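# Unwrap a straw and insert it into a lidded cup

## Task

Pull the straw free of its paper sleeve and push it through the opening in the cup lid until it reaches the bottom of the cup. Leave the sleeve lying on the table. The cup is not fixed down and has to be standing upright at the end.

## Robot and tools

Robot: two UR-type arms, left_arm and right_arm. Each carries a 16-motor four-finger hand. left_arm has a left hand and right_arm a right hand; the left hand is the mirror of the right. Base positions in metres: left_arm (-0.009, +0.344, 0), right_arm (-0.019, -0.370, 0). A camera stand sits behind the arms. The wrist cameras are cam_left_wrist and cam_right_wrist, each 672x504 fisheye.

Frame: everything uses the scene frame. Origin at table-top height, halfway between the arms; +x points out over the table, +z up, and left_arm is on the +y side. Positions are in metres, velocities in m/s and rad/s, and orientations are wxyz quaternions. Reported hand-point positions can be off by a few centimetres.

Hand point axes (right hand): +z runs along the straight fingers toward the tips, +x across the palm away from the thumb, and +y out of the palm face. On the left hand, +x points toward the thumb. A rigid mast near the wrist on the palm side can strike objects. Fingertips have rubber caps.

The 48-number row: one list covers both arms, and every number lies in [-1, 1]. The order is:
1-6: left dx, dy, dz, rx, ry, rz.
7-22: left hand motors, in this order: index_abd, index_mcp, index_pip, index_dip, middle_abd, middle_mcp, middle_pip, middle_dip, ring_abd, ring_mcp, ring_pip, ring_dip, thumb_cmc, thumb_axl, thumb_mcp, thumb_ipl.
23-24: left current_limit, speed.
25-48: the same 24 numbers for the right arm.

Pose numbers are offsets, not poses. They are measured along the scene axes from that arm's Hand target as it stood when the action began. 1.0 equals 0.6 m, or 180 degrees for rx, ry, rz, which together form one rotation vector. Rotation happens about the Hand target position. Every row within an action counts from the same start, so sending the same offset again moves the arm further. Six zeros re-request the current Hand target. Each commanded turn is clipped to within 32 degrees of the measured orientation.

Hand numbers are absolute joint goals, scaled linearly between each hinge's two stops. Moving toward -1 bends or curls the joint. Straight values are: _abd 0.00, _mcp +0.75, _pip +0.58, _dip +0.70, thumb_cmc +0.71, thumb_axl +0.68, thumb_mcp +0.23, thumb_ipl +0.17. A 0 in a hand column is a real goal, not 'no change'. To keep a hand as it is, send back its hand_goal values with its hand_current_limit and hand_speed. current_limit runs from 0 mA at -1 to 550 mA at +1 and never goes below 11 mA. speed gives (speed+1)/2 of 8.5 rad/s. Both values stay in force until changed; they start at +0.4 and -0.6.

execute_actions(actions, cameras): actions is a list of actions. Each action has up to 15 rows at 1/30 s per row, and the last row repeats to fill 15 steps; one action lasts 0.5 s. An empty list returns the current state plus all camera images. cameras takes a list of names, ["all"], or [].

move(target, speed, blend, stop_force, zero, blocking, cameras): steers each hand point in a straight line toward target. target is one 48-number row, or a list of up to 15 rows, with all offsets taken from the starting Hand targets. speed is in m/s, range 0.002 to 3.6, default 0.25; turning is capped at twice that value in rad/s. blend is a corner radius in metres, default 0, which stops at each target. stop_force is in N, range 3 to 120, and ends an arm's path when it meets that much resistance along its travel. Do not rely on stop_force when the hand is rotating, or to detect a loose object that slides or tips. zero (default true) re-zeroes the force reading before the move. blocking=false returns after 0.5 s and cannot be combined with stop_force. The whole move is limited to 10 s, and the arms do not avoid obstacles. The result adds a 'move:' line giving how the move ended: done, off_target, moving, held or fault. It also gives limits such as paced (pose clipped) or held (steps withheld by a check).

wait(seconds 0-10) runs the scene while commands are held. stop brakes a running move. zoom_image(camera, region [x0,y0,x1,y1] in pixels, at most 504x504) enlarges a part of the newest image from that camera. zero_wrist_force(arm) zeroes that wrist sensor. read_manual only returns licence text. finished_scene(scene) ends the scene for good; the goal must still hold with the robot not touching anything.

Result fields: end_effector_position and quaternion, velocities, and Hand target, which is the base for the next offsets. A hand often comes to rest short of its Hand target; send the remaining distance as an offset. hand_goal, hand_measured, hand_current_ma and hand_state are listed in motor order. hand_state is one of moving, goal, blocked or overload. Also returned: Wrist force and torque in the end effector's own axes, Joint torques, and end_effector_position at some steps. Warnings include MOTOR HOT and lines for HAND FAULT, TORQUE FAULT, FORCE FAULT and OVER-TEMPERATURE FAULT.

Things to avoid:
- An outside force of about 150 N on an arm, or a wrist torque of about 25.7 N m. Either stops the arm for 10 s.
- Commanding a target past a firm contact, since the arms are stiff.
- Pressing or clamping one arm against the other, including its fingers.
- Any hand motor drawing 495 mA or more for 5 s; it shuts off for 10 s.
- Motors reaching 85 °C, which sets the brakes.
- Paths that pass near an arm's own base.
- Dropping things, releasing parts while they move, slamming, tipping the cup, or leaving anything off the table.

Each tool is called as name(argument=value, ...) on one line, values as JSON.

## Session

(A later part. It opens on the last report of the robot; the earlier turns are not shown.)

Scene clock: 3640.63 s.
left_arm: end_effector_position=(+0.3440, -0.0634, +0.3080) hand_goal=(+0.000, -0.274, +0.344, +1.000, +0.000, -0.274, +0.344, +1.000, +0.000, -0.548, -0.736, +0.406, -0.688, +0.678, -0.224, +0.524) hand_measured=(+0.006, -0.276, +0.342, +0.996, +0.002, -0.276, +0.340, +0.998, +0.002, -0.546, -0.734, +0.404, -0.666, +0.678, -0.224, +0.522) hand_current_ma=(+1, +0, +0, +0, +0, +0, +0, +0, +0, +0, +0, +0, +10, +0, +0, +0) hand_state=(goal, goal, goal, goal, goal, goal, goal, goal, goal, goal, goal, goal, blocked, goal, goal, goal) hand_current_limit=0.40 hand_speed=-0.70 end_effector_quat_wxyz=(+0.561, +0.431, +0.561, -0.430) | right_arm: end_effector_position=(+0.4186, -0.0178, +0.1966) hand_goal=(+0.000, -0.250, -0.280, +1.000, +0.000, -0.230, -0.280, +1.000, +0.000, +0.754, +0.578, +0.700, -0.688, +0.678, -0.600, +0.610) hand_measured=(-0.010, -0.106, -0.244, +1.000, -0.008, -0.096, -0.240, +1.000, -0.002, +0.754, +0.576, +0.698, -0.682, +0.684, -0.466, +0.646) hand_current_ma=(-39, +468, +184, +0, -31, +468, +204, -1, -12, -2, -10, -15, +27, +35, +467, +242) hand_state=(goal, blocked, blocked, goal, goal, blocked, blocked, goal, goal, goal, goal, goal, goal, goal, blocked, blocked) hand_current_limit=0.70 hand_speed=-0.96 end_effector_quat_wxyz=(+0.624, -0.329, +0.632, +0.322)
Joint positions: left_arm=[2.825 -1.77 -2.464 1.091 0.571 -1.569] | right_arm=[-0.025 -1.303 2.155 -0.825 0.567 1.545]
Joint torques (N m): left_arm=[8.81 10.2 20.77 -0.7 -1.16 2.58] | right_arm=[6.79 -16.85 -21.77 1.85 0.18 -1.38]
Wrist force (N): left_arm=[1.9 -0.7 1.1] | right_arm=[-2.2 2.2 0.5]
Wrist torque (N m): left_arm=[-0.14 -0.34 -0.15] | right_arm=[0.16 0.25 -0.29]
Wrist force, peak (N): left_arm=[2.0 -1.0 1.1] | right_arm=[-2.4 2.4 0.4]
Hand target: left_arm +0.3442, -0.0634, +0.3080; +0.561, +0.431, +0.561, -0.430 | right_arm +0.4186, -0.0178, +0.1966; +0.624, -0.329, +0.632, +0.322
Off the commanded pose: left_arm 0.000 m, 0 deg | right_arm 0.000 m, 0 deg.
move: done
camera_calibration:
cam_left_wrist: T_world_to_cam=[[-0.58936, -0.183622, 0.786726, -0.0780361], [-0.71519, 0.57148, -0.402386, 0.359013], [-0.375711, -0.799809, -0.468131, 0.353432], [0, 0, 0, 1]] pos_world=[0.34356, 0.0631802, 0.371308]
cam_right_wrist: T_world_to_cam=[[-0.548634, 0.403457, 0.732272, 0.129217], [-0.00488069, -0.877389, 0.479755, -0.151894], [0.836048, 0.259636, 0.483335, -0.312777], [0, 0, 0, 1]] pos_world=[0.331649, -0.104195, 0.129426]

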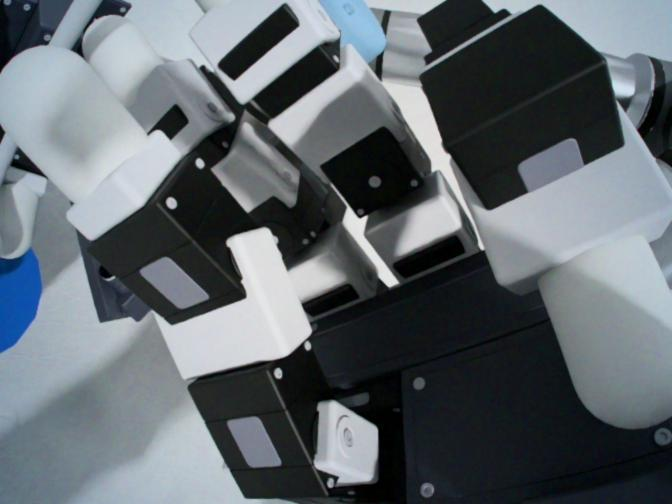

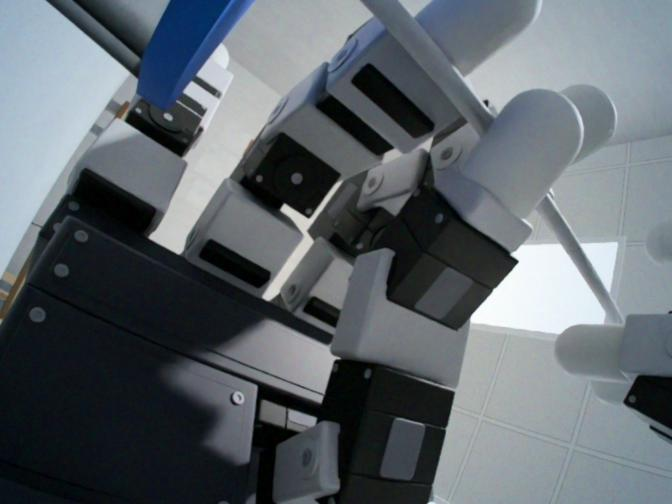

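move(target=[0.0338,0.0091,0,0,0,0, 0,-0.274,0.343,1.0, 0,-0.274,0.343,1.0, 0,-0.548,-0.737,0.406, -0.689,0.677,-0.225,0.524, 0.4,-0.7, 0,0,0,0,0,0, 0,-0.25,-0.28,1.0, 0,-0.23,-0.28,1.0, 0,0.754,0.577,0.70, -0.689,0.677,-0.60,0.61, 0.7,-0.96], speed=0.015, cameras=["all"])

zoom_image(camera="cam_left_wrist", region=[0, 0, 240, 240])

zoom_image(camera="cam_right_wrist", region=[380, 120, 672, 420])

Scene clock: 3696.63 s.
left_arm: end_effector_position=(+0.3642, -0.0580, +0.3080) hand_goal=(+0.000, -0.274, +0.344, +1.000, +0.000, -0.274, +0.344, +1.000, +0.000, -0.548, -0.736, +0.406, -0.688, +0.678, -0.224, +0.524) hand_measured=(+0.006, -0.276, +0.342, +0.996, +0.002, -0.276, +0.340, +0.998, +0.002, -0.546, -0.734, +0.404, -0.666, +0.678, -0.224, +0.522) hand_current_ma=(+1, +0, +0, +0, +0, +0, +0, +0, +0, +0, +0, +0, +10, +0, +0, +0) hand_state=(goal, goal, goal, goal, goal, goal, goal, goal, goal, goal, goal, goal, blocked, goal, goal, goal) hand_current_limit=0.40 hand_speed=-0.70 end_effector_quat_wxyz=(+0.561, +0.431, +0.561, -0.430) | right_arm: end_effector_position=(+0.4186, -0.0178, +0.1966) hand_goal=(+0.000, -0.250, -0.280, +1.000, +0.000, -0.230, -0.280, +1.000, +0.000, +0.754, +0.578, +0.700, -0.688, +0.678, -0.600, +0.610) hand_measured=(-0.010, -0.106, -0.244, +1.000, -0.008, -0.096, -0.240, +1.000, -0.002, +0.754, +0.576, +0.698, -0.682, +0.684, -0.466, +0.646) hand_current_ma=(-39, +468, +184, +0, -31, +468, +204, -1, -12, -2, -10, -15, +27, +35, +467, +242) hand_state=(goal, blocked, blocked, goal, goal, blocked, blocked, goal, goal, goal, goal, goal, goal, goal, blocked, blocked) hand_current_limit=0.70 hand_speed=-0.96 end_effector_quat_wxyz=(+0.624, -0.329, +0.632, +0.322)
Joint positions: left_arm=[2.866 -1.791 -2.432 1.08 0.53 -1.569] | right_arm=[-0.025 -1.303 2.155 -0.825 0.567 1.545]
Joint torques (N m): left_arm=[7.61 10.64 18.62 -0.73 -1.55 2.52] | right_arm=[5.84 -17.01 -21.26 1.83 -0.17 -1.28]
Wrist force (N): left_arm=[1.9 -0.7 1.0] | right_arm=[-2.0 2.0 0.3]
Wrist torque (N m): left_arm=[-0.14 -0.35 -0.14] | right_arm=[0.16 0.21 -0.26]
Wrist force, peak (N): left_arm=[1.9 -1.0 1.0] | right_arm=[-2.4 2.3 0.1]
Hand target: left_arm +0.3644, -0.0579, +0.3080; +0.561, +0.431, +0.561, -0.430 | right_arm +0.4186, -0.0178, +0.1966; +0.624, -0.329, +0.632, +0.322
Off the commanded pose: left_arm 0.000 m, 0 deg | right_arm 0.000 m, 0 deg.
move: done
camera_calibration:
cam_left_wrist: T_world_to_cam=[[-0.58936, -0.183622, 0.786726, -0.0651395], [-0.71519, 0.57148, -0.402386, 0.370374], [-0.375711, -0.799809, -0.468131, 0.36534], [0, 0, 0, 1]] pos_world=[0.36376, 0.0685802, 0.371308]
cam_right_wrist: T_world_to_cam=[[-0.548634, 0.403457, 0.732272, 0.129217], [-0.00488069, -0.877389, 0.479755, -0.151894], [0.836048, 0.259636, 0.483335, -0.312777], [0, 0, 0, 1]] pos_world=[0.331649, -0.104195, 0.129426]

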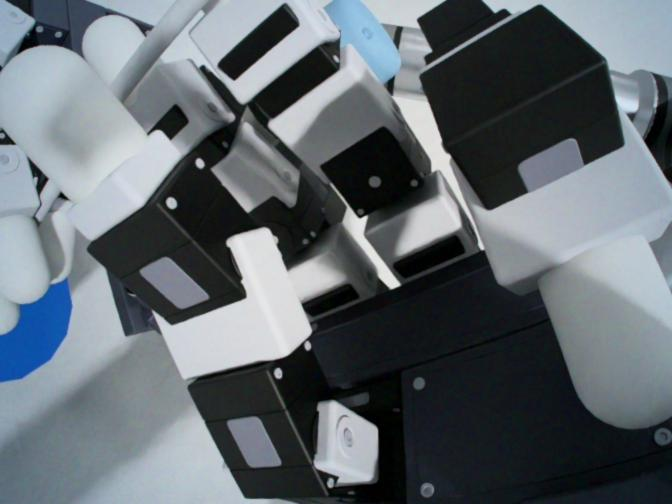

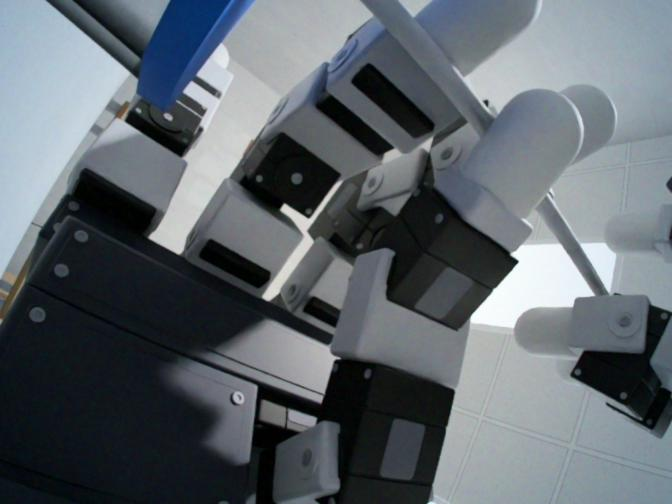

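Scaled by 2.100 from the camera's 672x504 image, which has a finer 960x720 frame.

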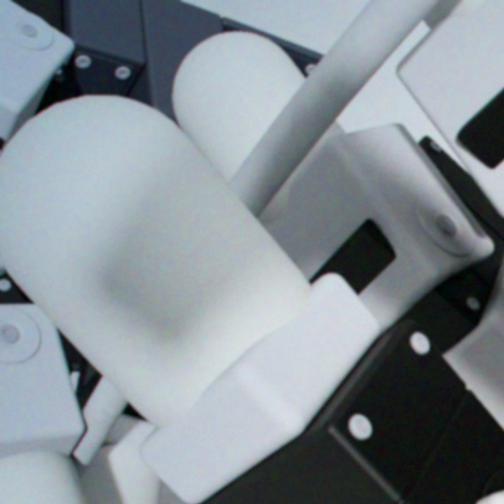

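Scaled by 1.680 from the camera's 672x504 image, which has a finer 960x720 frame.

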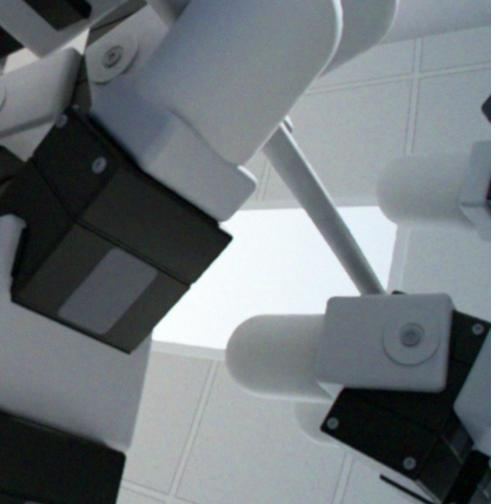

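move(target=[[-0.0032,-0.0009,0,0,0,0, 0,-0.274,0.343,1.0, 0,-0.274,0.343,1.0, 0,-0.548,-0.737,0.406, -0.689,0.677,-0.225,0.524, 0.4,-0.9, 0,0,0,0,0,0, 0,-0.25,-0.28,1.0, 0,-0.23,-0.28,1.0, 0,0.754,0.577,0.70, -0.689,0.677,-0.60,0.61, 0.7,-0.96],[-0.0032,-0.0009,0,0,0,0, 0,-0.385,0.343,1.0, 0,-0.385,0.343,1.0, 0,-0.548,-0.737,0.406, -0.689,0.677,-0.315,0.524, 0.4,-0.94, 0,0,0,0,0,0, 0,-0.25,-0.28,1.0, 0,-0.23,-0.28,1.0, 0,0.754,0.577,0.70, -0.689,0.677,-0.60,0.61, 0.7,-0.96]], speed=0.02, cameras=["all"])

zoom_image(camera="cam_left_wrist", region=[0, 0, 240, 240])

zoom_image(camera="cam_right_wrist", region=[380, 120, 672, 420])

Scene clock: 3731.87 s.
left_arm: end_effector_position=(+0.3625, -0.0585, +0.3080) hand_goal=(+0.000, -0.384, +0.344, +1.000, +0.000, -0.384, +0.344, +1.000, +0.000, -0.548, -0.736, +0.406, -0.688, +0.678, -0.314, +0.524) hand_measured=(+0.006, -0.362, +0.346, +1.000, +0.002, -0.364, +0.346, +1.000, +0.002, -0.546, -0.734, +0.404, -0.666, +0.678, -0.312, +0.522) hand_current_ma=(+1, +11, +0, +0, +0, +9, +0, +0, +0, +0, +0, +0, +9, +0, +0, +0) hand_state=(goal, blocked, goal, goal, goal, blocked, goal, goal, goal, goal, goal, goal, blocked, goal, goal, goal) hand_current_limit=0.40 hand_speed=-0.94 end_effector_quat_wxyz=(+0.561, +0.431, +0.561, -0.430) | right_arm: end_effector_position=(+0.4186, -0.0178, +0.1966) hand_goal=(+0.000, -0.250, -0.280, +1.000, +0.000, -0.230, -0.280, +1.000, +0.000, +0.754, +0.578, +0.700, -0.688, +0.678, -0.600, +0.610) hand_measured=(-0.006, -0.106, -0.240, +1.000, -0.006, -0.102, -0.240, +1.000, -0.002, +0.754, +0.576, +0.698, -0.680, +0.684, -0.466, +0.646) hand_current_ma=(-28, +467, +202, +0, -29, +468, +204, -1, -12, -2, -10, -15, +39, +35, +468, +242) hand_state=(goal, blocked, blocked, goal, goal, blocked, blocked, goal, goal, goal, goal, goal, goal, goal, blocked, blocked) hand_current_limit=0.70 hand_speed=-0.96 end_effector_quat_wxyz=(+0.624, -0.329, +0.632, +0.322)
Joint positions: left_arm=[2.862 -1.789 -2.435 1.081 0.534 -1.569] | right_arm=[-0.025 -1.303 2.155 -0.825 0.567 1.545]
Joint torques (N m): left_arm=[-9.58 29.67 1.67 3.34 1.53 0.4] | right_arm=[6.03 -17.14 -21.91 1.98 -0.44 -1.22]
Wrist force (N): left_arm=[1.2 -0.4 1.9] | right_arm=[-3.2 3.2 1.0]
Wrist torque (N m): left_arm=[-0.07 -0.30 -0.17] | right_arm=[0.25 0.29 -0.32]
Wrist force, peak (N): left_arm=[1.6 -0.7 1.9] | right_arm=[-3.3 3.4 1.2]
Hand target: left_arm +0.3625, -0.0585, +0.3080; +0.561, +0.431, +0.561, -0.430 | right_arm +0.4186, -0.0178, +0.1966; +0.624, -0.329, +0.632, +0.322
Off the commanded pose: left_arm 0.000 m, 0 deg | right_arm 0.000 m, 0 deg.
move: done
camera_calibration:
cam_left_wrist: T_world_to_cam=[[-0.58936, -0.183622, 0.786726, -0.0662332], [-0.71519, 0.57148, -0.402386, 0.369444], [-0.375711, -0.799809, -0.468131, 0.364302], [0, 0, 0, 1]] pos_world=[0.36206, 0.0680802, 0.371308]
cam_right_wrist: T_world_to_cam=[[-0.548634, 0.403457, 0.732272, 0.129217], [-0.00488069, -0.877389, 0.479755, -0.151894], [0.836048, 0.259636, 0.483335, -0.312777], [0, 0, 0, 1]] pos_world=[0.331649, -0.104195, 0.129426]

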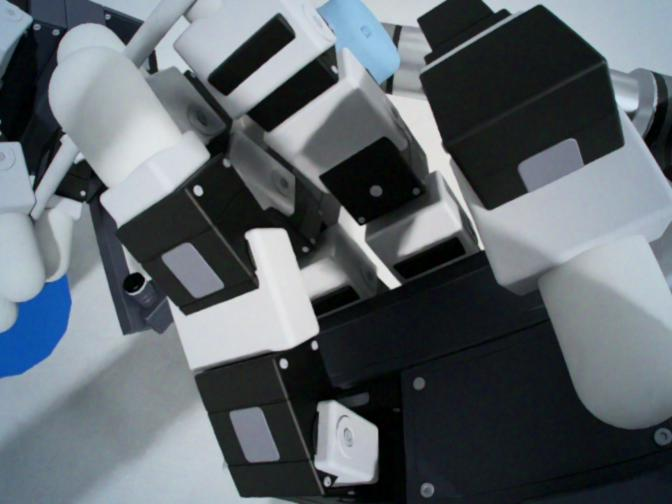

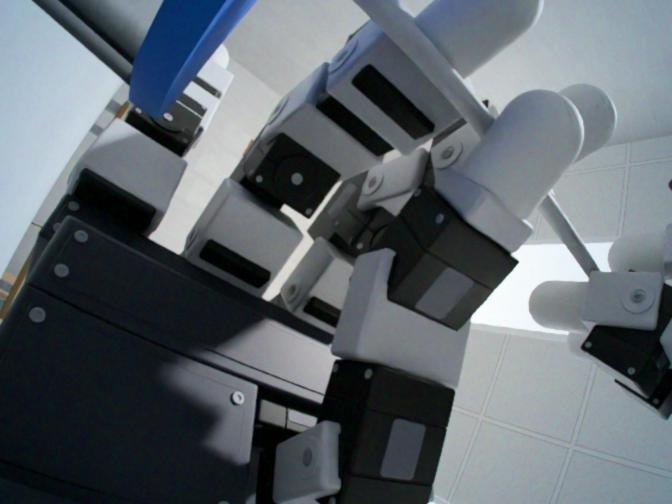

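Scaled by 2.100 from the camera's 672x504 image, which has a finer 960x720 frame.

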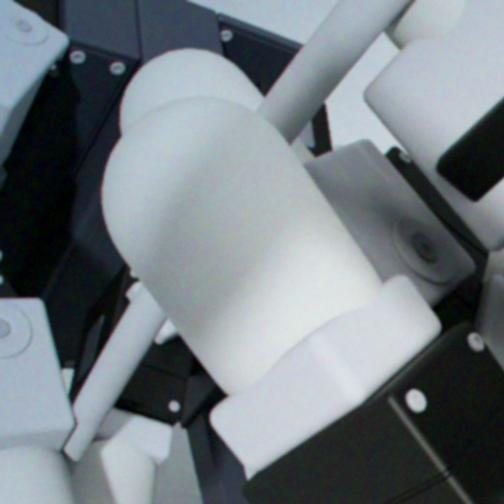

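Scaled by 1.680 from the camera's 672x504 image, which has a finer 960x720 frame.

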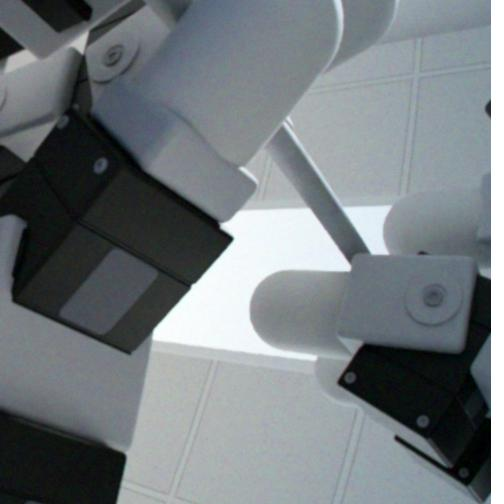

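move(target=[[0.0026,-0.0097,0,0,0,0, 0,-0.385,0.343,1.0, 0,-0.385,0.343,1.0, 0,-0.548,-0.737,0.406, -0.689,0.677,-0.315,0.524, 0.4,-0.94, 0,0,0,0,0,0, 0,-0.25,-0.28,1.0, 0,-0.23,-0.28,1.0, 0,0.754,0.577,0.70, -0.689,0.677,-0.60,0.61, 0.7,-0.96],[0.0026,-0.0097,0,0,0,0, 0,-0.411,0.343,1.0, 0,-0.411,0.343,1.0, 0,-0.548,-0.737,0.406, -0.689,0.677,-0.34,0.524, 0.4,-0.94, 0,0,0,0,0,0, 0,-0.25,-0.28,1.0, 0,-0.23,-0.28,1.0, 0,0.754,0.577,0.70, -0.689,0.677,-0.60,0.61, 0.7,-0.96]], speed=0.02, cameras=["all"])

zoom_image(camera="cam_left_wrist", region=[0, 0, 240, 240])

zoom_image(camera="cam_right_wrist", region=[380, 120, 672, 420])

Scene clock: 3752.43 s.
left_arm: end_effector_position=(+0.3641, -0.0643, +0.3080) hand_goal=(+0.000, -0.410, +0.344, +1.000, +0.000, -0.410, +0.344, +1.000, +0.000, -0.548, -0.736, +0.406, -0.688, +0.678, -0.340, +0.524) hand_measured=(+0.006, -0.398, +0.346, +1.000, +0.004, -0.398, +0.346, +1.000, +0.002, -0.546, -0.734, +0.404, -0.666, +0.678, -0.336, +0.524) hand_current_ma=(+1, +3, +0, +0, +0, +3, +0, +0, +0, +0, +0, +0, +9, +0, +1, +0) hand_state=(goal, goal, goal, goal, goal, goal, goal, goal, goal, goal, goal, goal, blocked, goal, goal, goal) hand_current_limit=0.40 hand_speed=-0.94 end_effector_quat_wxyz=(+0.561, +0.431, +0.561, -0.430) | right_arm: end_effector_position=(+0.4186, -0.0178, +0.1966) hand_goal=(+0.000, -0.250, -0.280, +1.000, +0.000, -0.230, -0.280, +1.000, +0.000, +0.754, +0.578, +0.700, -0.688, +0.678, -0.600, +0.610) hand_measured=(-0.006, -0.106, -0.240, +1.000, -0.006, -0.102, -0.240, +1.000, -0.002, +0.754, +0.576, +0.698, -0.680, +0.684, -0.466, +0.646) hand_current_ma=(-27, +468, +202, +0, -28, +468, +204, -1, -12, -2, -10, -15, +38, +35, +468, +242) hand_state=(goal, blocked, blocked, goal, goal, blocked, blocked, goal, goal, goal, goal, goal, goal, goal, blocked, blocked) hand_current_limit=0.70 hand_speed=-0.96 end_effector_quat_wxyz=(+0.624, -0.329, +0.632, +0.322)
Joint positions: left_arm=[2.844 -1.799 -2.421 1.077 0.552 -1.569] | right_arm=[-0.025 -1.303 2.155 -0.825 0.567 1.545]
Joint torques (N m): left_arm=[-9.26 10.63 18.46 -0.63 1.3 -2.14] | right_arm=[6.83 -17.44 -20.88 2 -0.64 -1.27]
Wrist force (N): left_arm=[1.6 -0.3 1.6] | right_arm=[-2.7 2.9 0.7]
Wrist torque (N m): left_arm=[-0.09 -0.32 -0.16] | right_arm=[0.22 0.25 -0.30]
Wrist force, peak (N): left_arm=[2.0 -0.5 1.8] | right_arm=[-3.6 3.5 1.1]
Hand target: left_arm +0.3641, -0.0643, +0.3080; +0.561, +0.431, +0.561, -0.430 | right_arm +0.4186, -0.0178, +0.1966; +0.624, -0.329, +0.632, +0.322
Off the commanded pose: left_arm 0.000 m, 0 deg | right_arm 0.000 m, 0 deg.
move: done
camera_calibration:
cam_left_wrist: T_world_to_cam=[[-0.58936, -0.183622, 0.786726, -0.0664141], [-0.71519, 0.57148, -0.402386, 0.373831], [-0.375711, -0.799809, -0.468131, 0.360227], [0, 0, 0, 1]] pos_world=[0.36356, 0.0622802, 0.371308]
cam_right_wrist: T_world_to_cam=[[-0.548634, 0.403457, 0.732272, 0.129217], [-0.00488069, -0.877389, 0.479755, -0.151894], [0.836048, 0.259636, 0.483335, -0.312777], [0, 0, 0, 1]] pos_world=[0.331649, -0.104195, 0.129426]

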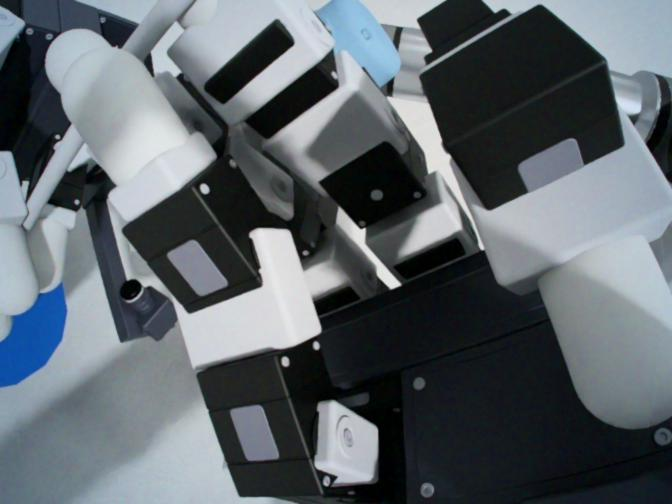

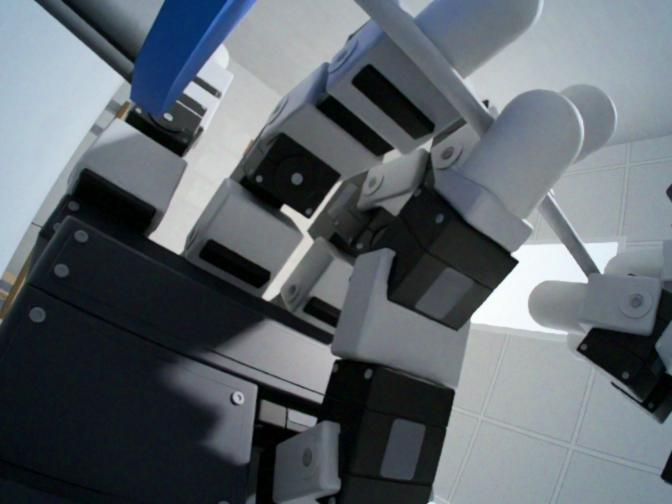

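Scaled by 2.100 from the camera's 672x504 image, which has a finer 960x720 frame.

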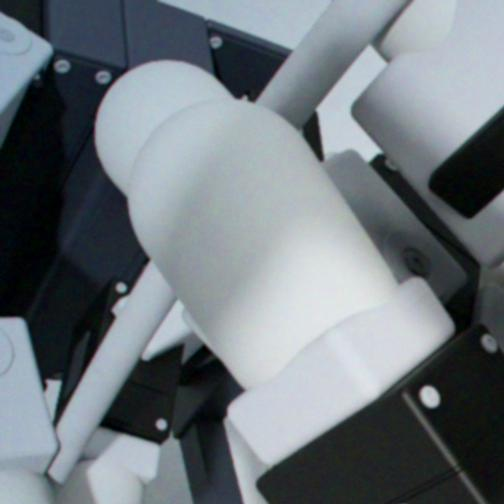

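Scaled by 1.680 from the camera's 672x504 image, which has a finer 960x720 frame.

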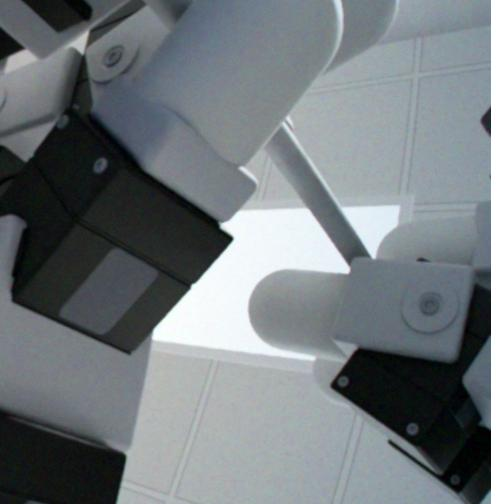

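move(target=[[0,0,0,0,0,0, 0,-0.45,0.343,1.0, 0,-0.45,0.343,1.0, 0,-0.548,-0.737,0.406, -0.689,0.677,-0.38,0.524, 0.5,-0.94, 0,0,0,0,0,0, 0,-0.25,-0.28,1.0, 0,-0.23,-0.28,1.0, 0,0.754,0.577,0.70, -0.689,0.677,-0.60,0.61, 0.7,-0.96]], speed=0.02, cameras=["all"])

zoom_image(camera="cam_left_wrist", region=[0, 0, 240, 240])

zoom_image(camera="cam_right_wrist", region=[380, 120, 672, 420])

Scene clock: 3759.20 s.
left_arm: end_effector_position=(+0.3641, -0.0643, +0.3080) hand_goal=(+0.000, -0.450, +0.344, +1.000, +0.000, -0.450, +0.344, +1.000, +0.000, -0.548, -0.736, +0.406, -0.688, +0.678, -0.380, +0.524) hand_measured=(+0.006, -0.406, +0.352, +1.000, +0.004, -0.406, +0.354, +1.000, +0.002, -0.546, -0.734, +0.404, -0.668, +0.678, -0.342, +0.532) hand_current_ma=(+1, +41, +2, +0, +0, +38, +2, +0, +0, +0, +0, +0, +9, +0, +42, +3) hand_state=(goal, blocked, goal, goal, goal, blocked, goal, goal, goal, goal, goal, goal, blocked, goal, blocked, goal) hand_current_limit=0.50 hand_speed=-0.94 end_effector_quat_wxyz=(+0.561, +0.431, +0.561, -0.430) | right_arm: end_effector_position=(+0.4186, -0.0178, +0.1966) hand_goal=(+0.000, -0.250, -0.280, +1.000, +0.000, -0.230, -0.280, +1.000, +0.000, +0.754, +0.578, +0.700, -0.688, +0.678, -0.600, +0.610) hand_measured=(-0.006, -0.106, -0.240, +1.000, -0.006, -0.102, -0.240, +1.000, -0.002, +0.754, +0.576, +0.698, -0.680, +0.684, -0.466, +0.646) hand_current_ma=(-27, +468, +202, +0, -28, +468, +204, -1, -12, -2, -10, -15, +38, +35, +468, +242) hand_state=(goal, blocked, blocked, goal, goal, blocked, blocked, goal, goal, goal, goal, goal, goal, goal, blocked, blocked) hand_current_limit=0.70 hand_speed=-0.96 end_effector_quat_wxyz=(+0.624, -0.329, +0.632, +0.322)
Joint positions: left_arm=[2.844 -1.799 -2.421 1.077 0.552 -1.569] | right_arm=[-0.025 -1.303 2.155 -0.825 0.567 1.545]
Joint torques (N m): left_arm=[-9.4 12.26 18.46 -0.6 1.26 -2.22] | right_arm=[6 -17.04 -19.86 1.88 -0.53 -1.18]
Wrist force (N): left_arm=[1.3 -0.5 1.7] | right_arm=[-3.0 3.0 0.7]
Wrist torque (N m): left_arm=[-0.10 -0.32 -0.15] | right_arm=[0.22 0.26 -0.32]
Wrist force, peak (N): left_arm=[1.8 -0.8 1.6] | right_arm=[-3.1 3.2 1.0]
Hand target: left_arm +0.3641, -0.0643, +0.3080; +0.561, +0.431, +0.561, -0.430 | right_arm +0.4186, -0.0178, +0.1966; +0.624, -0.329, +0.632, +0.322
Off the commanded pose: left_arm 0.000 m, 0 deg | right_arm 0.000 m, 0 deg.
move: done
camera_calibration:
cam_left_wrist: T_world_to_cam=[[-0.58936, -0.183622, 0.786726, -0.0664141], [-0.71519, 0.57148, -0.402386, 0.373831], [-0.375711, -0.799809, -0.468131, 0.360227], [0, 0, 0, 1]] pos_world=[0.36356, 0.0622802, 0.371308]
cam_right_wrist: T_world_to_cam=[[-0.548634, 0.403457, 0.732272, 0.129217], [-0.00488069, -0.877389, 0.479755, -0.151894], [0.836048, 0.259636, 0.483335, -0.312777], [0, 0, 0, 1]] pos_world=[0.331649, -0.104195, 0.129426]

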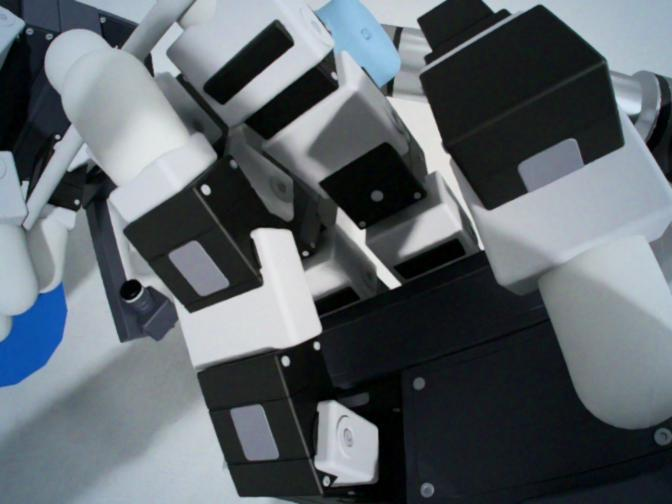

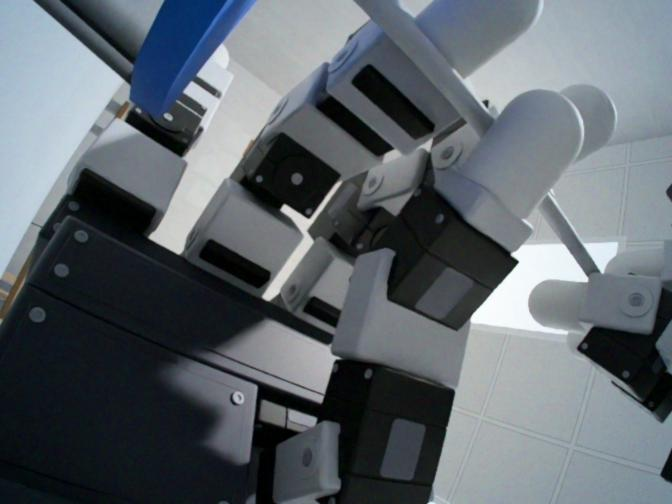

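Scaled by 2.100 from the camera's 672x504 image, which has a finer 960x720 frame.

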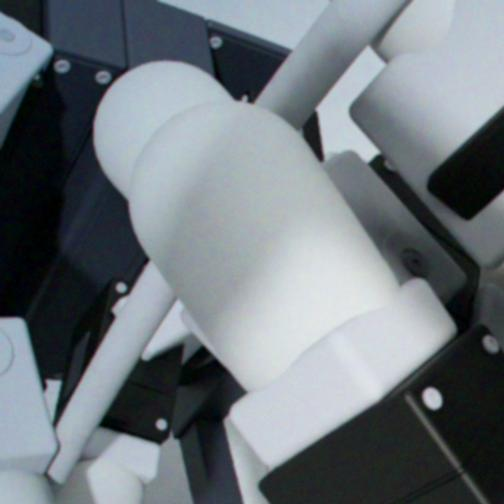

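Scaled by 1.680 from the camera's 672x504 image, which has a finer 960x720 frame.

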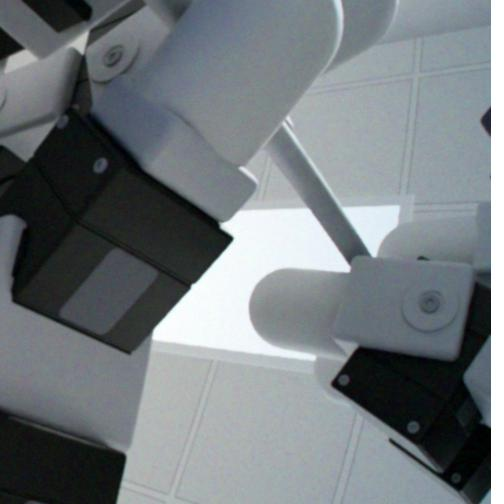

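move(target=[[0,0,0,0,0,0, 0,-0.55,0.32,1.0, 0,-0.55,0.32,1.0, 0,-0.548,-0.737,0.406, -0.689,0.677,-0.47,0.51, 0.7,-0.96, 0,0,0,0,0,0, 0,-0.25,-0.28,1.0, 0,-0.23,-0.28,1.0, 0,0.754,0.577,0.70, -0.689,0.677,-0.60,0.61, 0.7,-0.96]], speed=0.02, cameras=["all"])

zoom_image(camera="cam_left_wrist", region=[0, 0, 240, 240])

zoom_image(camera="cam_right_wrist", region=[380, 120, 672, 420])

Scene clock: 3765.57 s.
left_arm: end_effector_position=(+0.3641, -0.0643, +0.3080) hand_goal=(+0.000, -0.550, +0.320, +1.000, +0.000, -0.550, +0.320, +1.000, +0.000, -0.548, -0.736, +0.406, -0.688, +0.678, -0.470, +0.510) hand_measured=(+0.006, -0.410, +0.352, +1.000, +0.002, -0.414, +0.354, +1.000, +0.002, -0.546, -0.734, +0.404, -0.668, +0.678, -0.346, +0.534) hand_current_ma=(+0, +193, +20, +0, +0, +180, +23, +0, +0, +0, +0, +0, +9, +0, +204, +22) hand_state=(goal, moving, blocked, goal, goal, moving, blocked, goal, goal, goal, goal, goal, blocked, goal, moving, moving) hand_current_limit=0.70 hand_speed=-0.96 end_effector_quat_wxyz=(+0.561, +0.431, +0.561, -0.430) | right_arm: end_effector_position=(+0.4186, -0.0178, +0.1966) hand_goal=(+0.000, -0.250, -0.280, +1.000, +0.000, -0.230, -0.280, +1.000, +0.000, +0.754, +0.578, +0.700, -0.688, +0.678, -0.600, +0.610) hand_measured=(-0.006, -0.106, -0.240, +1.000, -0.006, -0.102, -0.240, +1.000, -0.002, +0.754, +0.576, +0.698, -0.680, +0.684, -0.466, +0.646) hand_current_ma=(-25, +468, +202, +0, -28, +464, +204, -1, -12, -2, -10, -15, +38, +35, +468, +242) hand_state=(goal, blocked, blocked, goal, goal, blocked, blocked, goal, goal, goal, goal, goal, goal, goal, blocked, blocked) hand_current_limit=0.70 hand_speed=-0.96 end_effector_quat_wxyz=(+0.624, -0.329, +0.632, +0.322)
Joint positions: left_arm=[2.844 -1.799 -2.421 1.077 0.552 -1.569] | right_arm=[-0.025 -1.303 2.155 -0.825 0.567 1.545]
Joint torques (N m): left_arm=[-7.93 12.07 15.28 -0.47 1.41 -1.98] | right_arm=[6.21 -17.99 -19.74 1.95 -0.55 -1.2]
Wrist force (N): left_arm=[1.2 -0.6 1.8] | right_arm=[-3.4 3.4 1.1]
Wrist torque (N m): left_arm=[-0.10 -0.33 -0.12] | right_arm=[0.24 0.30 -0.33]
Wrist force, peak (N): left_arm=[1.7 -0.4 1.9] | right_arm=[-3.4 3.4 1.1]
Hand target: left_arm +0.3641, -0.0643, +0.3080; +0.561, +0.431, +0.561, -0.430 | right_arm +0.4186, -0.0178, +0.1966; +0.624, -0.329, +0.632, +0.322
Off the commanded pose: left_arm 0.000 m, 0 deg | right_arm 0.000 m, 0 deg.
move: done
camera_calibration:
cam_left_wrist: T_world_to_cam=[[-0.58936, -0.183622, 0.786726, -0.0664141], [-0.71519, 0.57148, -0.402386, 0.373831], [-0.375711, -0.799809, -0.468131, 0.360227], [0, 0, 0, 1]] pos_world=[0.36356, 0.0622802, 0.371308]
cam_right_wrist: T_world_to_cam=[[-0.548634, 0.403457, 0.732272, 0.129217], [-0.00488069, -0.877389, 0.479755, -0.151894], [0.836048, 0.259636, 0.483335, -0.312777], [0, 0, 0, 1]] pos_world=[0.331649, -0.104195, 0.129426]

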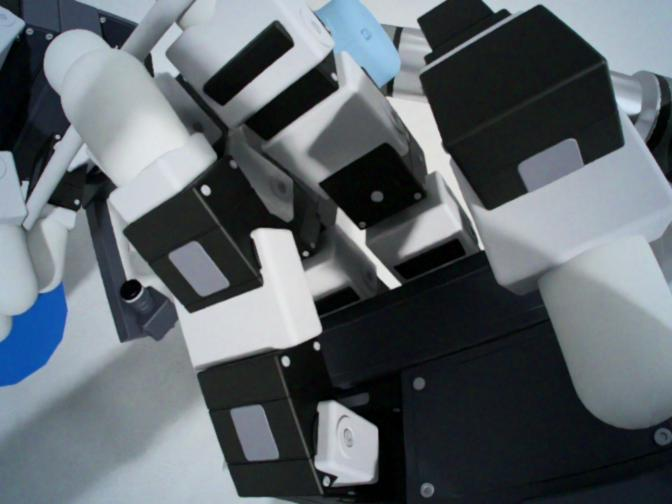

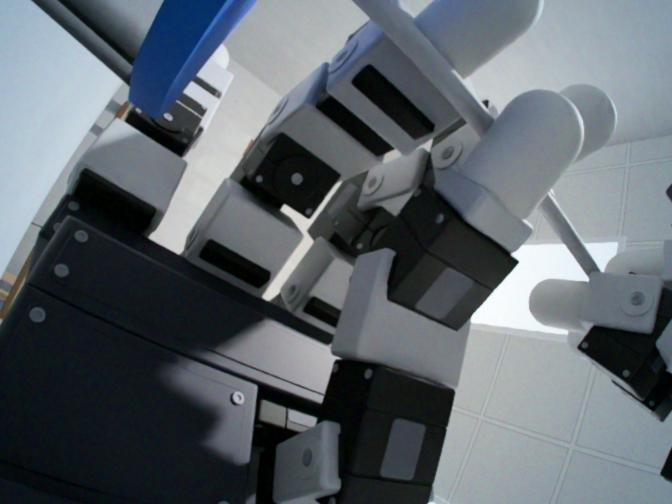

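Scaled by 2.100 from the camera's 672x504 image, which has a finer 960x720 frame.

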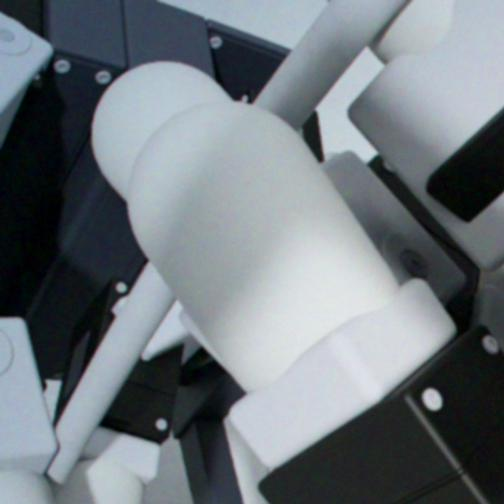

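Scaled by 1.680 from the camera's 672x504 image, which has a finer 960x720 frame.

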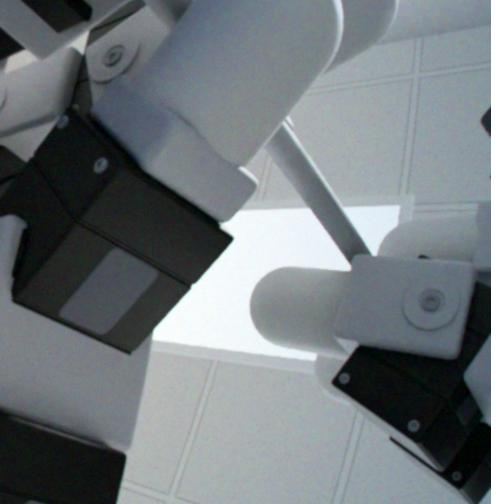

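wait(seconds=3, cameras=[])

Scene clock: 3772.77 s.
left_arm: end_effector_position=(+0.3641, -0.0643, +0.3080) hand_goal=(+0.000, -0.550, +0.320, +1.000, +0.000, -0.550, +0.320, +1.000, +0.000, -0.548, -0.736, +0.406, -0.688, +0.678, -0.470, +0.510) hand_measured=(+0.004, -0.416, +0.354, +1.000, +0.002, -0.422, +0.360, +1.000, +0.002, -0.546, -0.734, +0.404, -0.668, +0.680, -0.352, +0.546) hand_current_ma=(+0, +322, +21, +0, +0, +293, +28, +0, +0, +0, +0, +0, +9, +0, +364, +43) hand_state=(goal, blocked, blocked, goal, goal, blocked, blocked, goal, goal, goal, goal, goal, blocked, goal, blocked, blocked) hand_current_limit=0.70 hand_speed=-0.96 end_effector_quat_wxyz=(+0.561, +0.431, +0.561, -0.430) | right_arm: end_effector_position=(+0.4186, -0.0178, +0.1966) hand_goal=(+0.000, -0.250, -0.280, +1.000, +0.000, -0.230, -0.280, +1.000, +0.000, +0.754, +0.578, +0.700, -0.688, +0.678, -0.600, +0.610) hand_measured=(-0.006, -0.106, -0.240, +1.000, -0.006, -0.102, -0.240, +1.000, -0.002, +0.754, +0.576, +0.698, -0.680, +0.684, -0.466, +0.646) hand_current_ma=(-23, +468, +205, +0, -28, +468, +204, -1, -12, -2, -10, -15, +40, +35, +468, +242) hand_state=(goal, blocked, blocked, goal, goal, blocked, blocked, goal, goal, goal, goal, goal, goal, goal, blocked, blocked) hand_current_limit=0.70 hand_speed=-0.96 end_effector_quat_wxyz=(+0.624, -0.329, +0.632, +0.322)
Joint positions: left_arm=[2.844 -1.799 -2.421 1.077 0.552 -1.569] | right_arm=[-0.025 -1.303 2.155 -0.825 0.567 1.545]
Joint torques (N m): left_arm=[-9.01 11.36 10.97 -0.47 1.24 -1.82] | right_arm=[5.82 -18.43 -18.18 2.03 -0.53 -1.22]
Wrist force (N): left_arm=[0.9 -0.2 2.2] | right_arm=[-3.5 3.5 1.3]
Wrist torque (N m): left_arm=[-0.07 -0.28 -0.15] | right_arm=[0.22 0.31 -0.34]
Wrist force, peak (N): left_arm=[1.2 -0.9 2.1] | right_arm=[-3.7 3.8 1.2]
Hand target: left_arm +0.3641, -0.0643, +0.3080; +0.561, +0.431, +0.561, -0.430 | right_arm +0.4186, -0.0178, +0.1966; +0.624, -0.329, +0.632, +0.322
Off the commanded pose: left_arm 0.000 m, 0 deg | right_arm 0.000 m, 0 deg.
wait: 3.00 s; at rest from the start
No camera images: "cameras" was empty.

move(target=[[0,0,0,0,0,0, 0,-0.58,0.31,1.0, 0,-0.58,0.31,1.0, 0,-0.548,-0.737,0.406, -0.689,0.677,-0.49,0.50, 0.7,-0.96, 0,0,0,0,0,0, 0,0.0,-0.24,1.0, 0,0.0,-0.24,1.0, 0,0.754,0.577,0.70, -0.689,0.677,-0.40,0.65, 0.6,-0.93],[0,0,0,0,0,0, 0,-0.58,0.31,1.0, 0,-0.58,0.31,1.0, 0,-0.548,-0.737,0.406, -0.689,0.677,-0.49,0.50, 0.7,-0.96, 0,0,0,0,0,0, 0,0.205,-0.204,1.0, 0,0.205,-0.204,1.0, 0,0.754,0.577,0.70, -0.689,0.677,-0.281,0.654, 0.6,-0.9]], speed=0.02, cameras=["all"])

zoom_image(camera="cam_right_wrist", region=[380, 120, 672, 420])

Scene clock: 3793.20 s.
left_arm: end_effector_position=(+0.3641, -0.0643, +0.3080) hand_goal=(+0.000, -0.580, +0.310, +1.000, +0.000, -0.580, +0.310, +1.000, +0.000, -0.548, -0.736, +0.406, -0.688, +0.678, -0.490, +0.500) hand_measured=(+0.008, -0.424, +0.354, +1.000, +0.006, -0.430, +0.360, +1.000, +0.002, -0.546, -0.734, +0.404, -0.668, +0.682, -0.354, +0.552) hand_current_ma=(+1, +424, +34, +0, +0, +393, +43, +0, +0, +0, +0, +0, +9, +1, +468, +86) hand_state=(goal, blocked, blocked, goal, goal, blocked, blocked, goal, goal, goal, goal, goal, blocked, goal, blocked, blocked) hand_current_limit=0.70 hand_speed=-0.96 end_effector_quat_wxyz=(+0.561, +0.431, +0.561, -0.430) | right_arm: end_effector_position=(+0.4186, -0.0178, +0.1966) hand_goal=(+0.000, +0.206, -0.204, +1.000, +0.000, +0.206, -0.204, +1.000, +0.000, +0.754, +0.578, +0.700, -0.688, +0.678, -0.280, +0.654) hand_measured=(-0.006, +0.204, -0.206, +1.000, -0.006, +0.204, -0.206, +1.000, -0.002, +0.754, +0.576, +0.698, -0.694, +0.678, -0.282, +0.652) hand_current_ma=(-23, -13, -14, +0, -28, -14, -14, -1, -12, -2, -10, -15, -30, -5, -13, -10) hand_state=(goal, goal, goal, goal, goal, goal, goal, goal, goal, goal, goal, goal, goal, goal, goal, goal) hand_current_limit=0.60 hand_speed=-0.90 end_effector_quat_wxyz=(+0.624, -0.329, +0.632, +0.322)
Joint positions: left_arm=[2.844 -1.799 -2.421 1.077 0.552 -1.569] | right_arm=[-0.025 -1.303 2.155 -0.825 0.567 1.545]
Joint torques (N m): left_arm=[-8.16 12.76 7.17 0.5 0.61 -1.61] | right_arm=[5.59 -17.93 -17.02 1.83 -0.49 -1.13]
Wrist force (N): left_arm=[2.4 -0.7 0.7] | right_arm=[-1.8 1.8 -0.1]
Wrist torque (N m): left_arm=[-0.14 -0.33 -0.16] | right_arm=[0.20 0.28 -0.29]
Wrist force, peak (N): left_arm=[2.8 -0.6 0.9] | right_arm=[-3.7 3.7 1.1]
Hand target: left_arm +0.3641, -0.0643, +0.3080; +0.561, +0.431, +0.561, -0.430 | right_arm +0.4186, -0.0178, +0.1966; +0.624, -0.329, +0.632, +0.322
Off the commanded pose: left_arm 0.000 m, 0 deg | right_arm 0.000 m, 0 deg.
move: done
camera_calibration:
cam_left_wrist: T_world_to_cam=[[-0.58936, -0.183622, 0.786726, -0.0664141], [-0.71519, 0.57148, -0.402386, 0.373831], [-0.375711, -0.799809, -0.468131, 0.360227], [0, 0, 0, 1]] pos_world=[0.36356, 0.0622802, 0.371308]
cam_right_wrist: T_world_to_cam=[[-0.548634, 0.403457, 0.732272, 0.129217], [-0.00488069, -0.877389, 0.479755, -0.151894], [0.836048, 0.259636, 0.483335, -0.312777], [0, 0, 0, 1]] pos_world=[0.331649, -0.104195, 0.129426]

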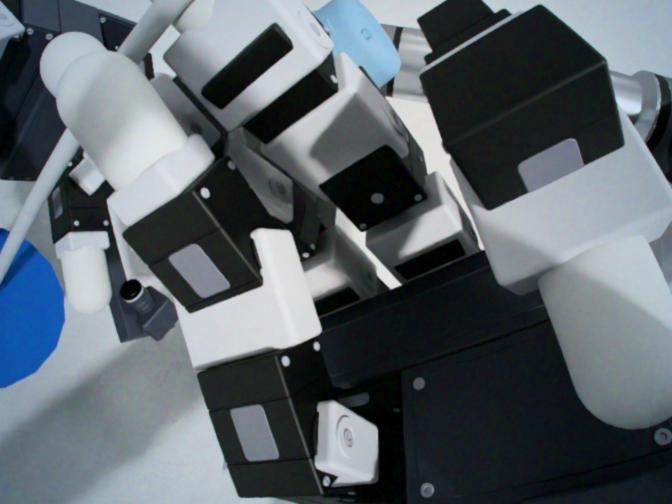

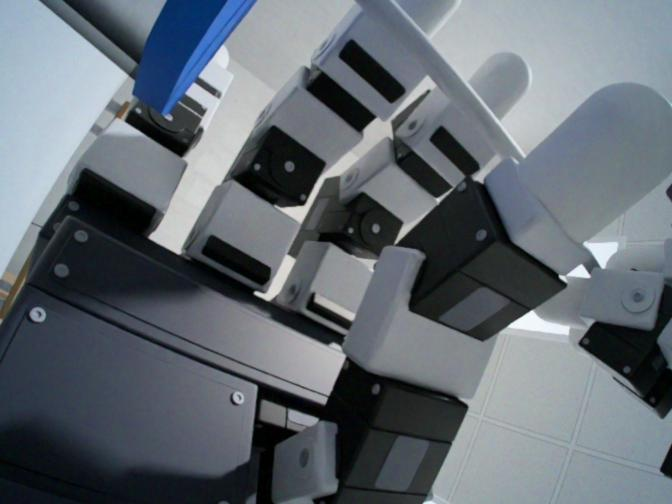

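Scaled by 1.680 from the camera's 672x504 image, which has a finer 960x720 frame.

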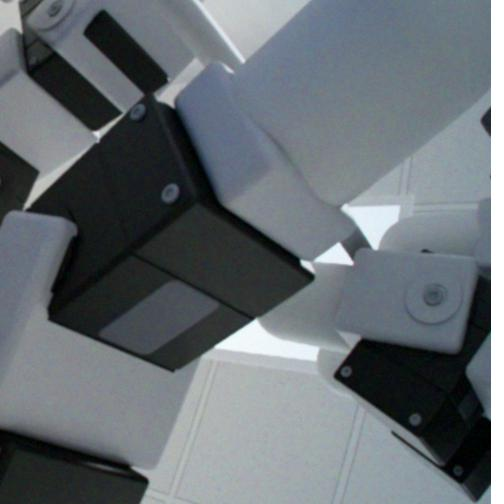

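move(target=[0,0,0,0,0,0, 0,-0.58,0.31,1.0, 0,-0.58,0.31,1.0, 0,-0.548,-0.737,0.406, -0.689,0.677,-0.49,0.50, 0.7,-0.96, 0.1227,-0.0863,0,0,0,0, 0,0.205,-0.204,1.0, 0,0.205,-0.204,1.0, 0,0.754,0.577,0.70, -0.689,0.677,-0.281,0.654, 0.4,-0.9], speed=0.06, cameras=["all"])

Scene clock: 3813.23 s.
left_arm: end_effector_position=(+0.3641, -0.0643, +0.3080) hand_goal=(+0.000, -0.580, +0.310, +1.000, +0.000, -0.580, +0.310, +1.000, +0.000, -0.548, -0.736, +0.406, -0.688, +0.678, -0.490, +0.500) hand_measured=(+0.008, -0.424, +0.354, +1.000, +0.006, -0.430, +0.360, +1.000, +0.002, -0.546, -0.734, +0.404, -0.668, +0.682, -0.354, +0.552) hand_current_ma=(+1, +424, +34, +0, +0, +393, +43, +0, +0, +0, +0, +0, +9, +1, +467, +86) hand_state=(goal, blocked, blocked, goal, goal, blocked, blocked, goal, goal, goal, goal, goal, blocked, goal, blocked, blocked) hand_current_limit=0.70 hand_speed=-0.96 end_effector_quat_wxyz=(+0.561, +0.431, +0.561, -0.430) | right_arm: end_effector_position=(+0.4921, -0.0695, +0.1966) hand_goal=(+0.000, +0.206, -0.204, +1.000, +0.000, +0.206, -0.204, +1.000, +0.000, +0.754, +0.578, +0.700, -0.688, +0.678, -0.280, +0.654) hand_measured=(-0.006, +0.204, -0.206, +1.000, -0.006, +0.204, -0.206, +1.000, -0.002, +0.754, +0.576, +0.698, -0.694, +0.678, -0.282, +0.652) hand_current_ma=(-23, -12, -14, +0, -28, -13, -14, -1, -12, -2, -10, -15, -30, -5, -13, -10) hand_state=(goal, goal, goal, goal, goal, goal, goal, goal, goal, goal, goal, goal, goal, goal, goal, goal) hand_current_limit=0.40 hand_speed=-0.90 end_effector_quat_wxyz=(+0.624, -0.329, +0.632, +0.322) end_effector_velocity=(+0.001, +0.000, +0.001) end_effector_angular_velocity=(+0.000, -0.003, +0.001)
Joint positions: left_arm=[2.844 -1.799 -2.421 1.077 0.552 -1.569] | right_arm=[-0.134 -1.185 1.977 -0.76 0.458 1.538]
Joint velocities: left_arm=[within noise] | right_arm=[0 0.002 -0.005 0 -0.002 0]
Joint torques (N m): left_arm=[-7.58 12.32 4.74 3.11 -1.03 -1.13] | right_arm=[-8.8 -21.56 -21.01 2.45 -1.51 -1.49]
Wrist force (N): left_arm=[2.4 -0.8 0.9] | right_arm=[-1.8 1.6 0.3]
Wrist torque (N m): left_arm=[-0.16 -0.32 -0.16] | right_arm=[0.15 0.27 -0.29]
Wrist force, peak (N): left_arm=[2.9 -0.8 1.0] | right_arm=[-1.9 2.1 0.4]
Hand target: left_arm +0.3641, -0.0643, +0.3080; +0.561, +0.431, +0.561, -0.430 | right_arm +0.4922, -0.0696, +0.1966; +0.624, -0.329, +0.632, +0.322
Off the commanded pose: left_arm 0.000 m, 0 deg | right_arm 0.000 m, 0 deg.
move: done
camera_calibration:
cam_left_wrist: T_world_to_cam=[[-0.58936, -0.183622, 0.786726, -0.0664141], [-0.71519, 0.57148, -0.402386, 0.373831], [-0.375711, -0.799809, -0.468131, 0.360227], [0, 0, 0, 1]] pos_world=[0.36356, 0.0622802, 0.371308]
cam_right_wrist: T_world_to_cam=[[-0.548696, 0.403437, 0.732237, 0.190372], [-0.00492095, -0.877402, 0.479731, -0.196879], [0.836008, 0.259623, 0.483412, -0.360716], [0, 0, 0, 1]] pos_world=[0.405049, -0.155895, 0.129426]

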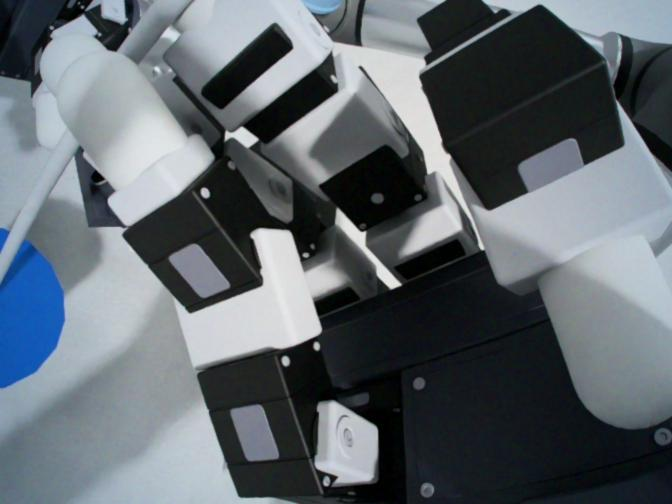

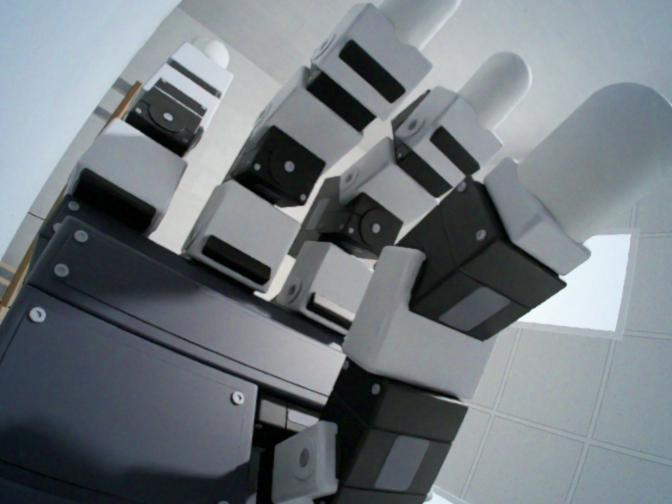

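move(target=[0,0,-0.0133,0,0,0, 0,-0.58,0.31,1.0, 0,-0.58,0.31,1.0, 0,-0.548,-0.737,0.406, -0.689,0.677,-0.49,0.50, 0.7,-0.96, 0,0,0,0,0,0, 0,0.205,-0.204,1.0, 0,0.205,-0.204,1.0, 0,0.754,0.577,0.70, -0.689,0.677,-0.281,0.654, 0.4,-0.9], speed=0.005, stop_force=4, cameras=["all"])

Scene clock: 3820.73 s.
left_arm: end_effector_position=(+0.3641, -0.0643, +0.3058) hand_goal=(+0.000, -0.580, +0.310, +1.000, +0.000, -0.580, +0.310, +1.000, +0.000, -0.548, -0.736, +0.406, -0.688, +0.678, -0.490, +0.500) hand_measured=(-0.012, -0.428, +0.354, +1.000, -0.014, -0.432, +0.360, +1.000, +0.002, -0.546, -0.734, +0.404, -0.680, +0.682, -0.354, +0.554) hand_current_ma=(-2, +412, +34, +0, -4, +386, +43, +0, +0, +0, +0, +0, +2, +1, +467, +93) hand_state=(goal, blocked, blocked, goal, goal, blocked, blocked, goal, goal, goal, goal, goal, goal, goal, blocked, blocked) hand_current_limit=0.70 hand_speed=-0.96 end_effector_quat_wxyz=(+0.561, +0.431, +0.561, -0.430) | right_arm: end_effector_position=(+0.4922, -0.0696, +0.1966) hand_goal=(+0.000, +0.206, -0.204, +1.000, +0.000, +0.206, -0.204, +1.000, +0.000, +0.754, +0.578, +0.700, -0.688, +0.678, -0.280, +0.654) hand_measured=(-0.006, +0.204, -0.206, +1.000, -0.006, +0.204, -0.206, +1.000, -0.002, +0.754, +0.576, +0.698, -0.694, +0.678, -0.282, +0.652) hand_current_ma=(-23, -12, -14, +0, -28, -13, -14, -1, -12, -2, -10, -15, -30, -5, -13, -10) hand_state=(goal, goal, goal, goal, goal, goal, goal, goal, goal, goal, goal, goal, goal, goal, goal, goal) hand_current_limit=0.40 hand_speed=-0.90 end_effector_quat_wxyz=(+0.624, -0.329, +0.632, +0.322)
Joint positions: left_arm=[2.844 -1.806 -2.422 1.085 0.552 -1.569] | right_arm=[-0.135 -1.185 1.977 -0.759 0.458 1.538]
Joint torques (N m): left_arm=[-8.24 30.7 18.46 -1.09 -0.83 0.95] | right_arm=[-9.2 -21.8 -22.27 2.15 -1.48 -1.49]
Wrist force (N): left_arm=[0.1 -0.5 0.9] | right_arm=[-1.7 1.9 0.0]
Wrist torque (N m): left_arm=[-0.11 -0.27 -0.09] | right_arm=[0.23 0.27 -0.29]
Wrist force, peak (N): left_arm=[2.8 -0.6 1.3] | right_arm=[-1.9 2.3 0.2]
Hand target: left_arm +0.3641, -0.0643, +0.3058; +0.561, +0.431, +0.561, -0.430 (not the last commanded pose) | right_arm +0.4922, -0.0696, +0.1966; +0.624, -0.329, +0.632, +0.322
Off the commanded pose: left_arm 0.006 m, 0 deg | right_arm 0.000 m, 0 deg.
move: contact (left_arm)
camera_calibration:
cam_left_wrist: T_world_to_cam=[[-0.58936, -0.183622, 0.786726, -0.064762], [-0.71519, 0.57148, -0.402386, 0.372986], [-0.375711, -0.799809, -0.468131, 0.359243], [0, 0, 0, 1]] pos_world=[0.36356, 0.0622802, 0.369208]
cam_right_wrist: T_world_to_cam=[[-0.548634, 0.403457, 0.732272, 0.190496], [-0.00488069, -0.877389, 0.479755, -0.196984], [0.836048, 0.259636, 0.483335, -0.360861], [0, 0, 0, 1]] pos_world=[0.405249, -0.155995, 0.129426]

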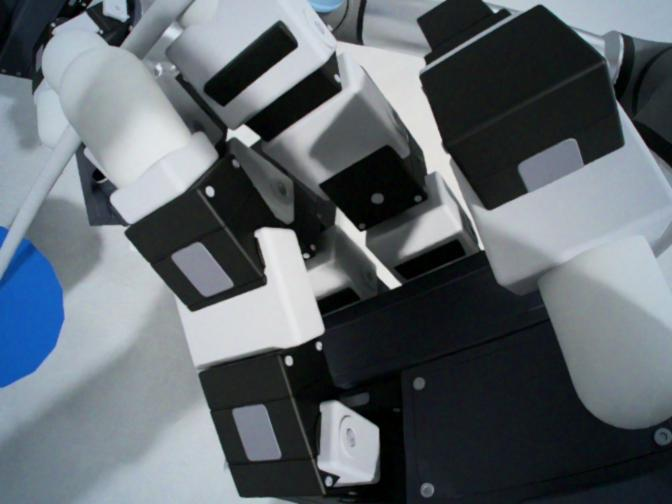

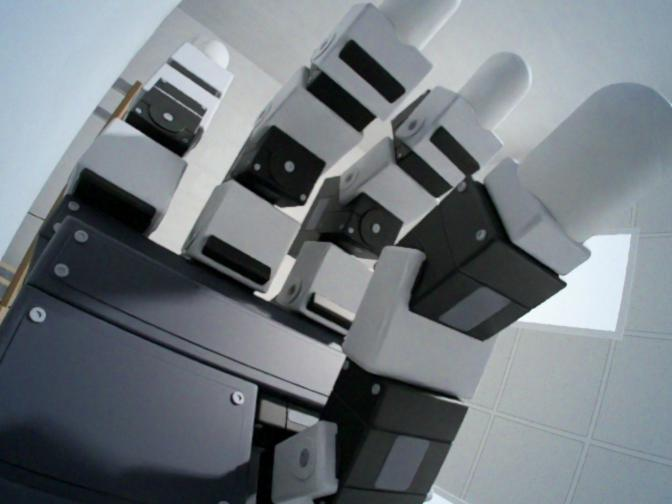

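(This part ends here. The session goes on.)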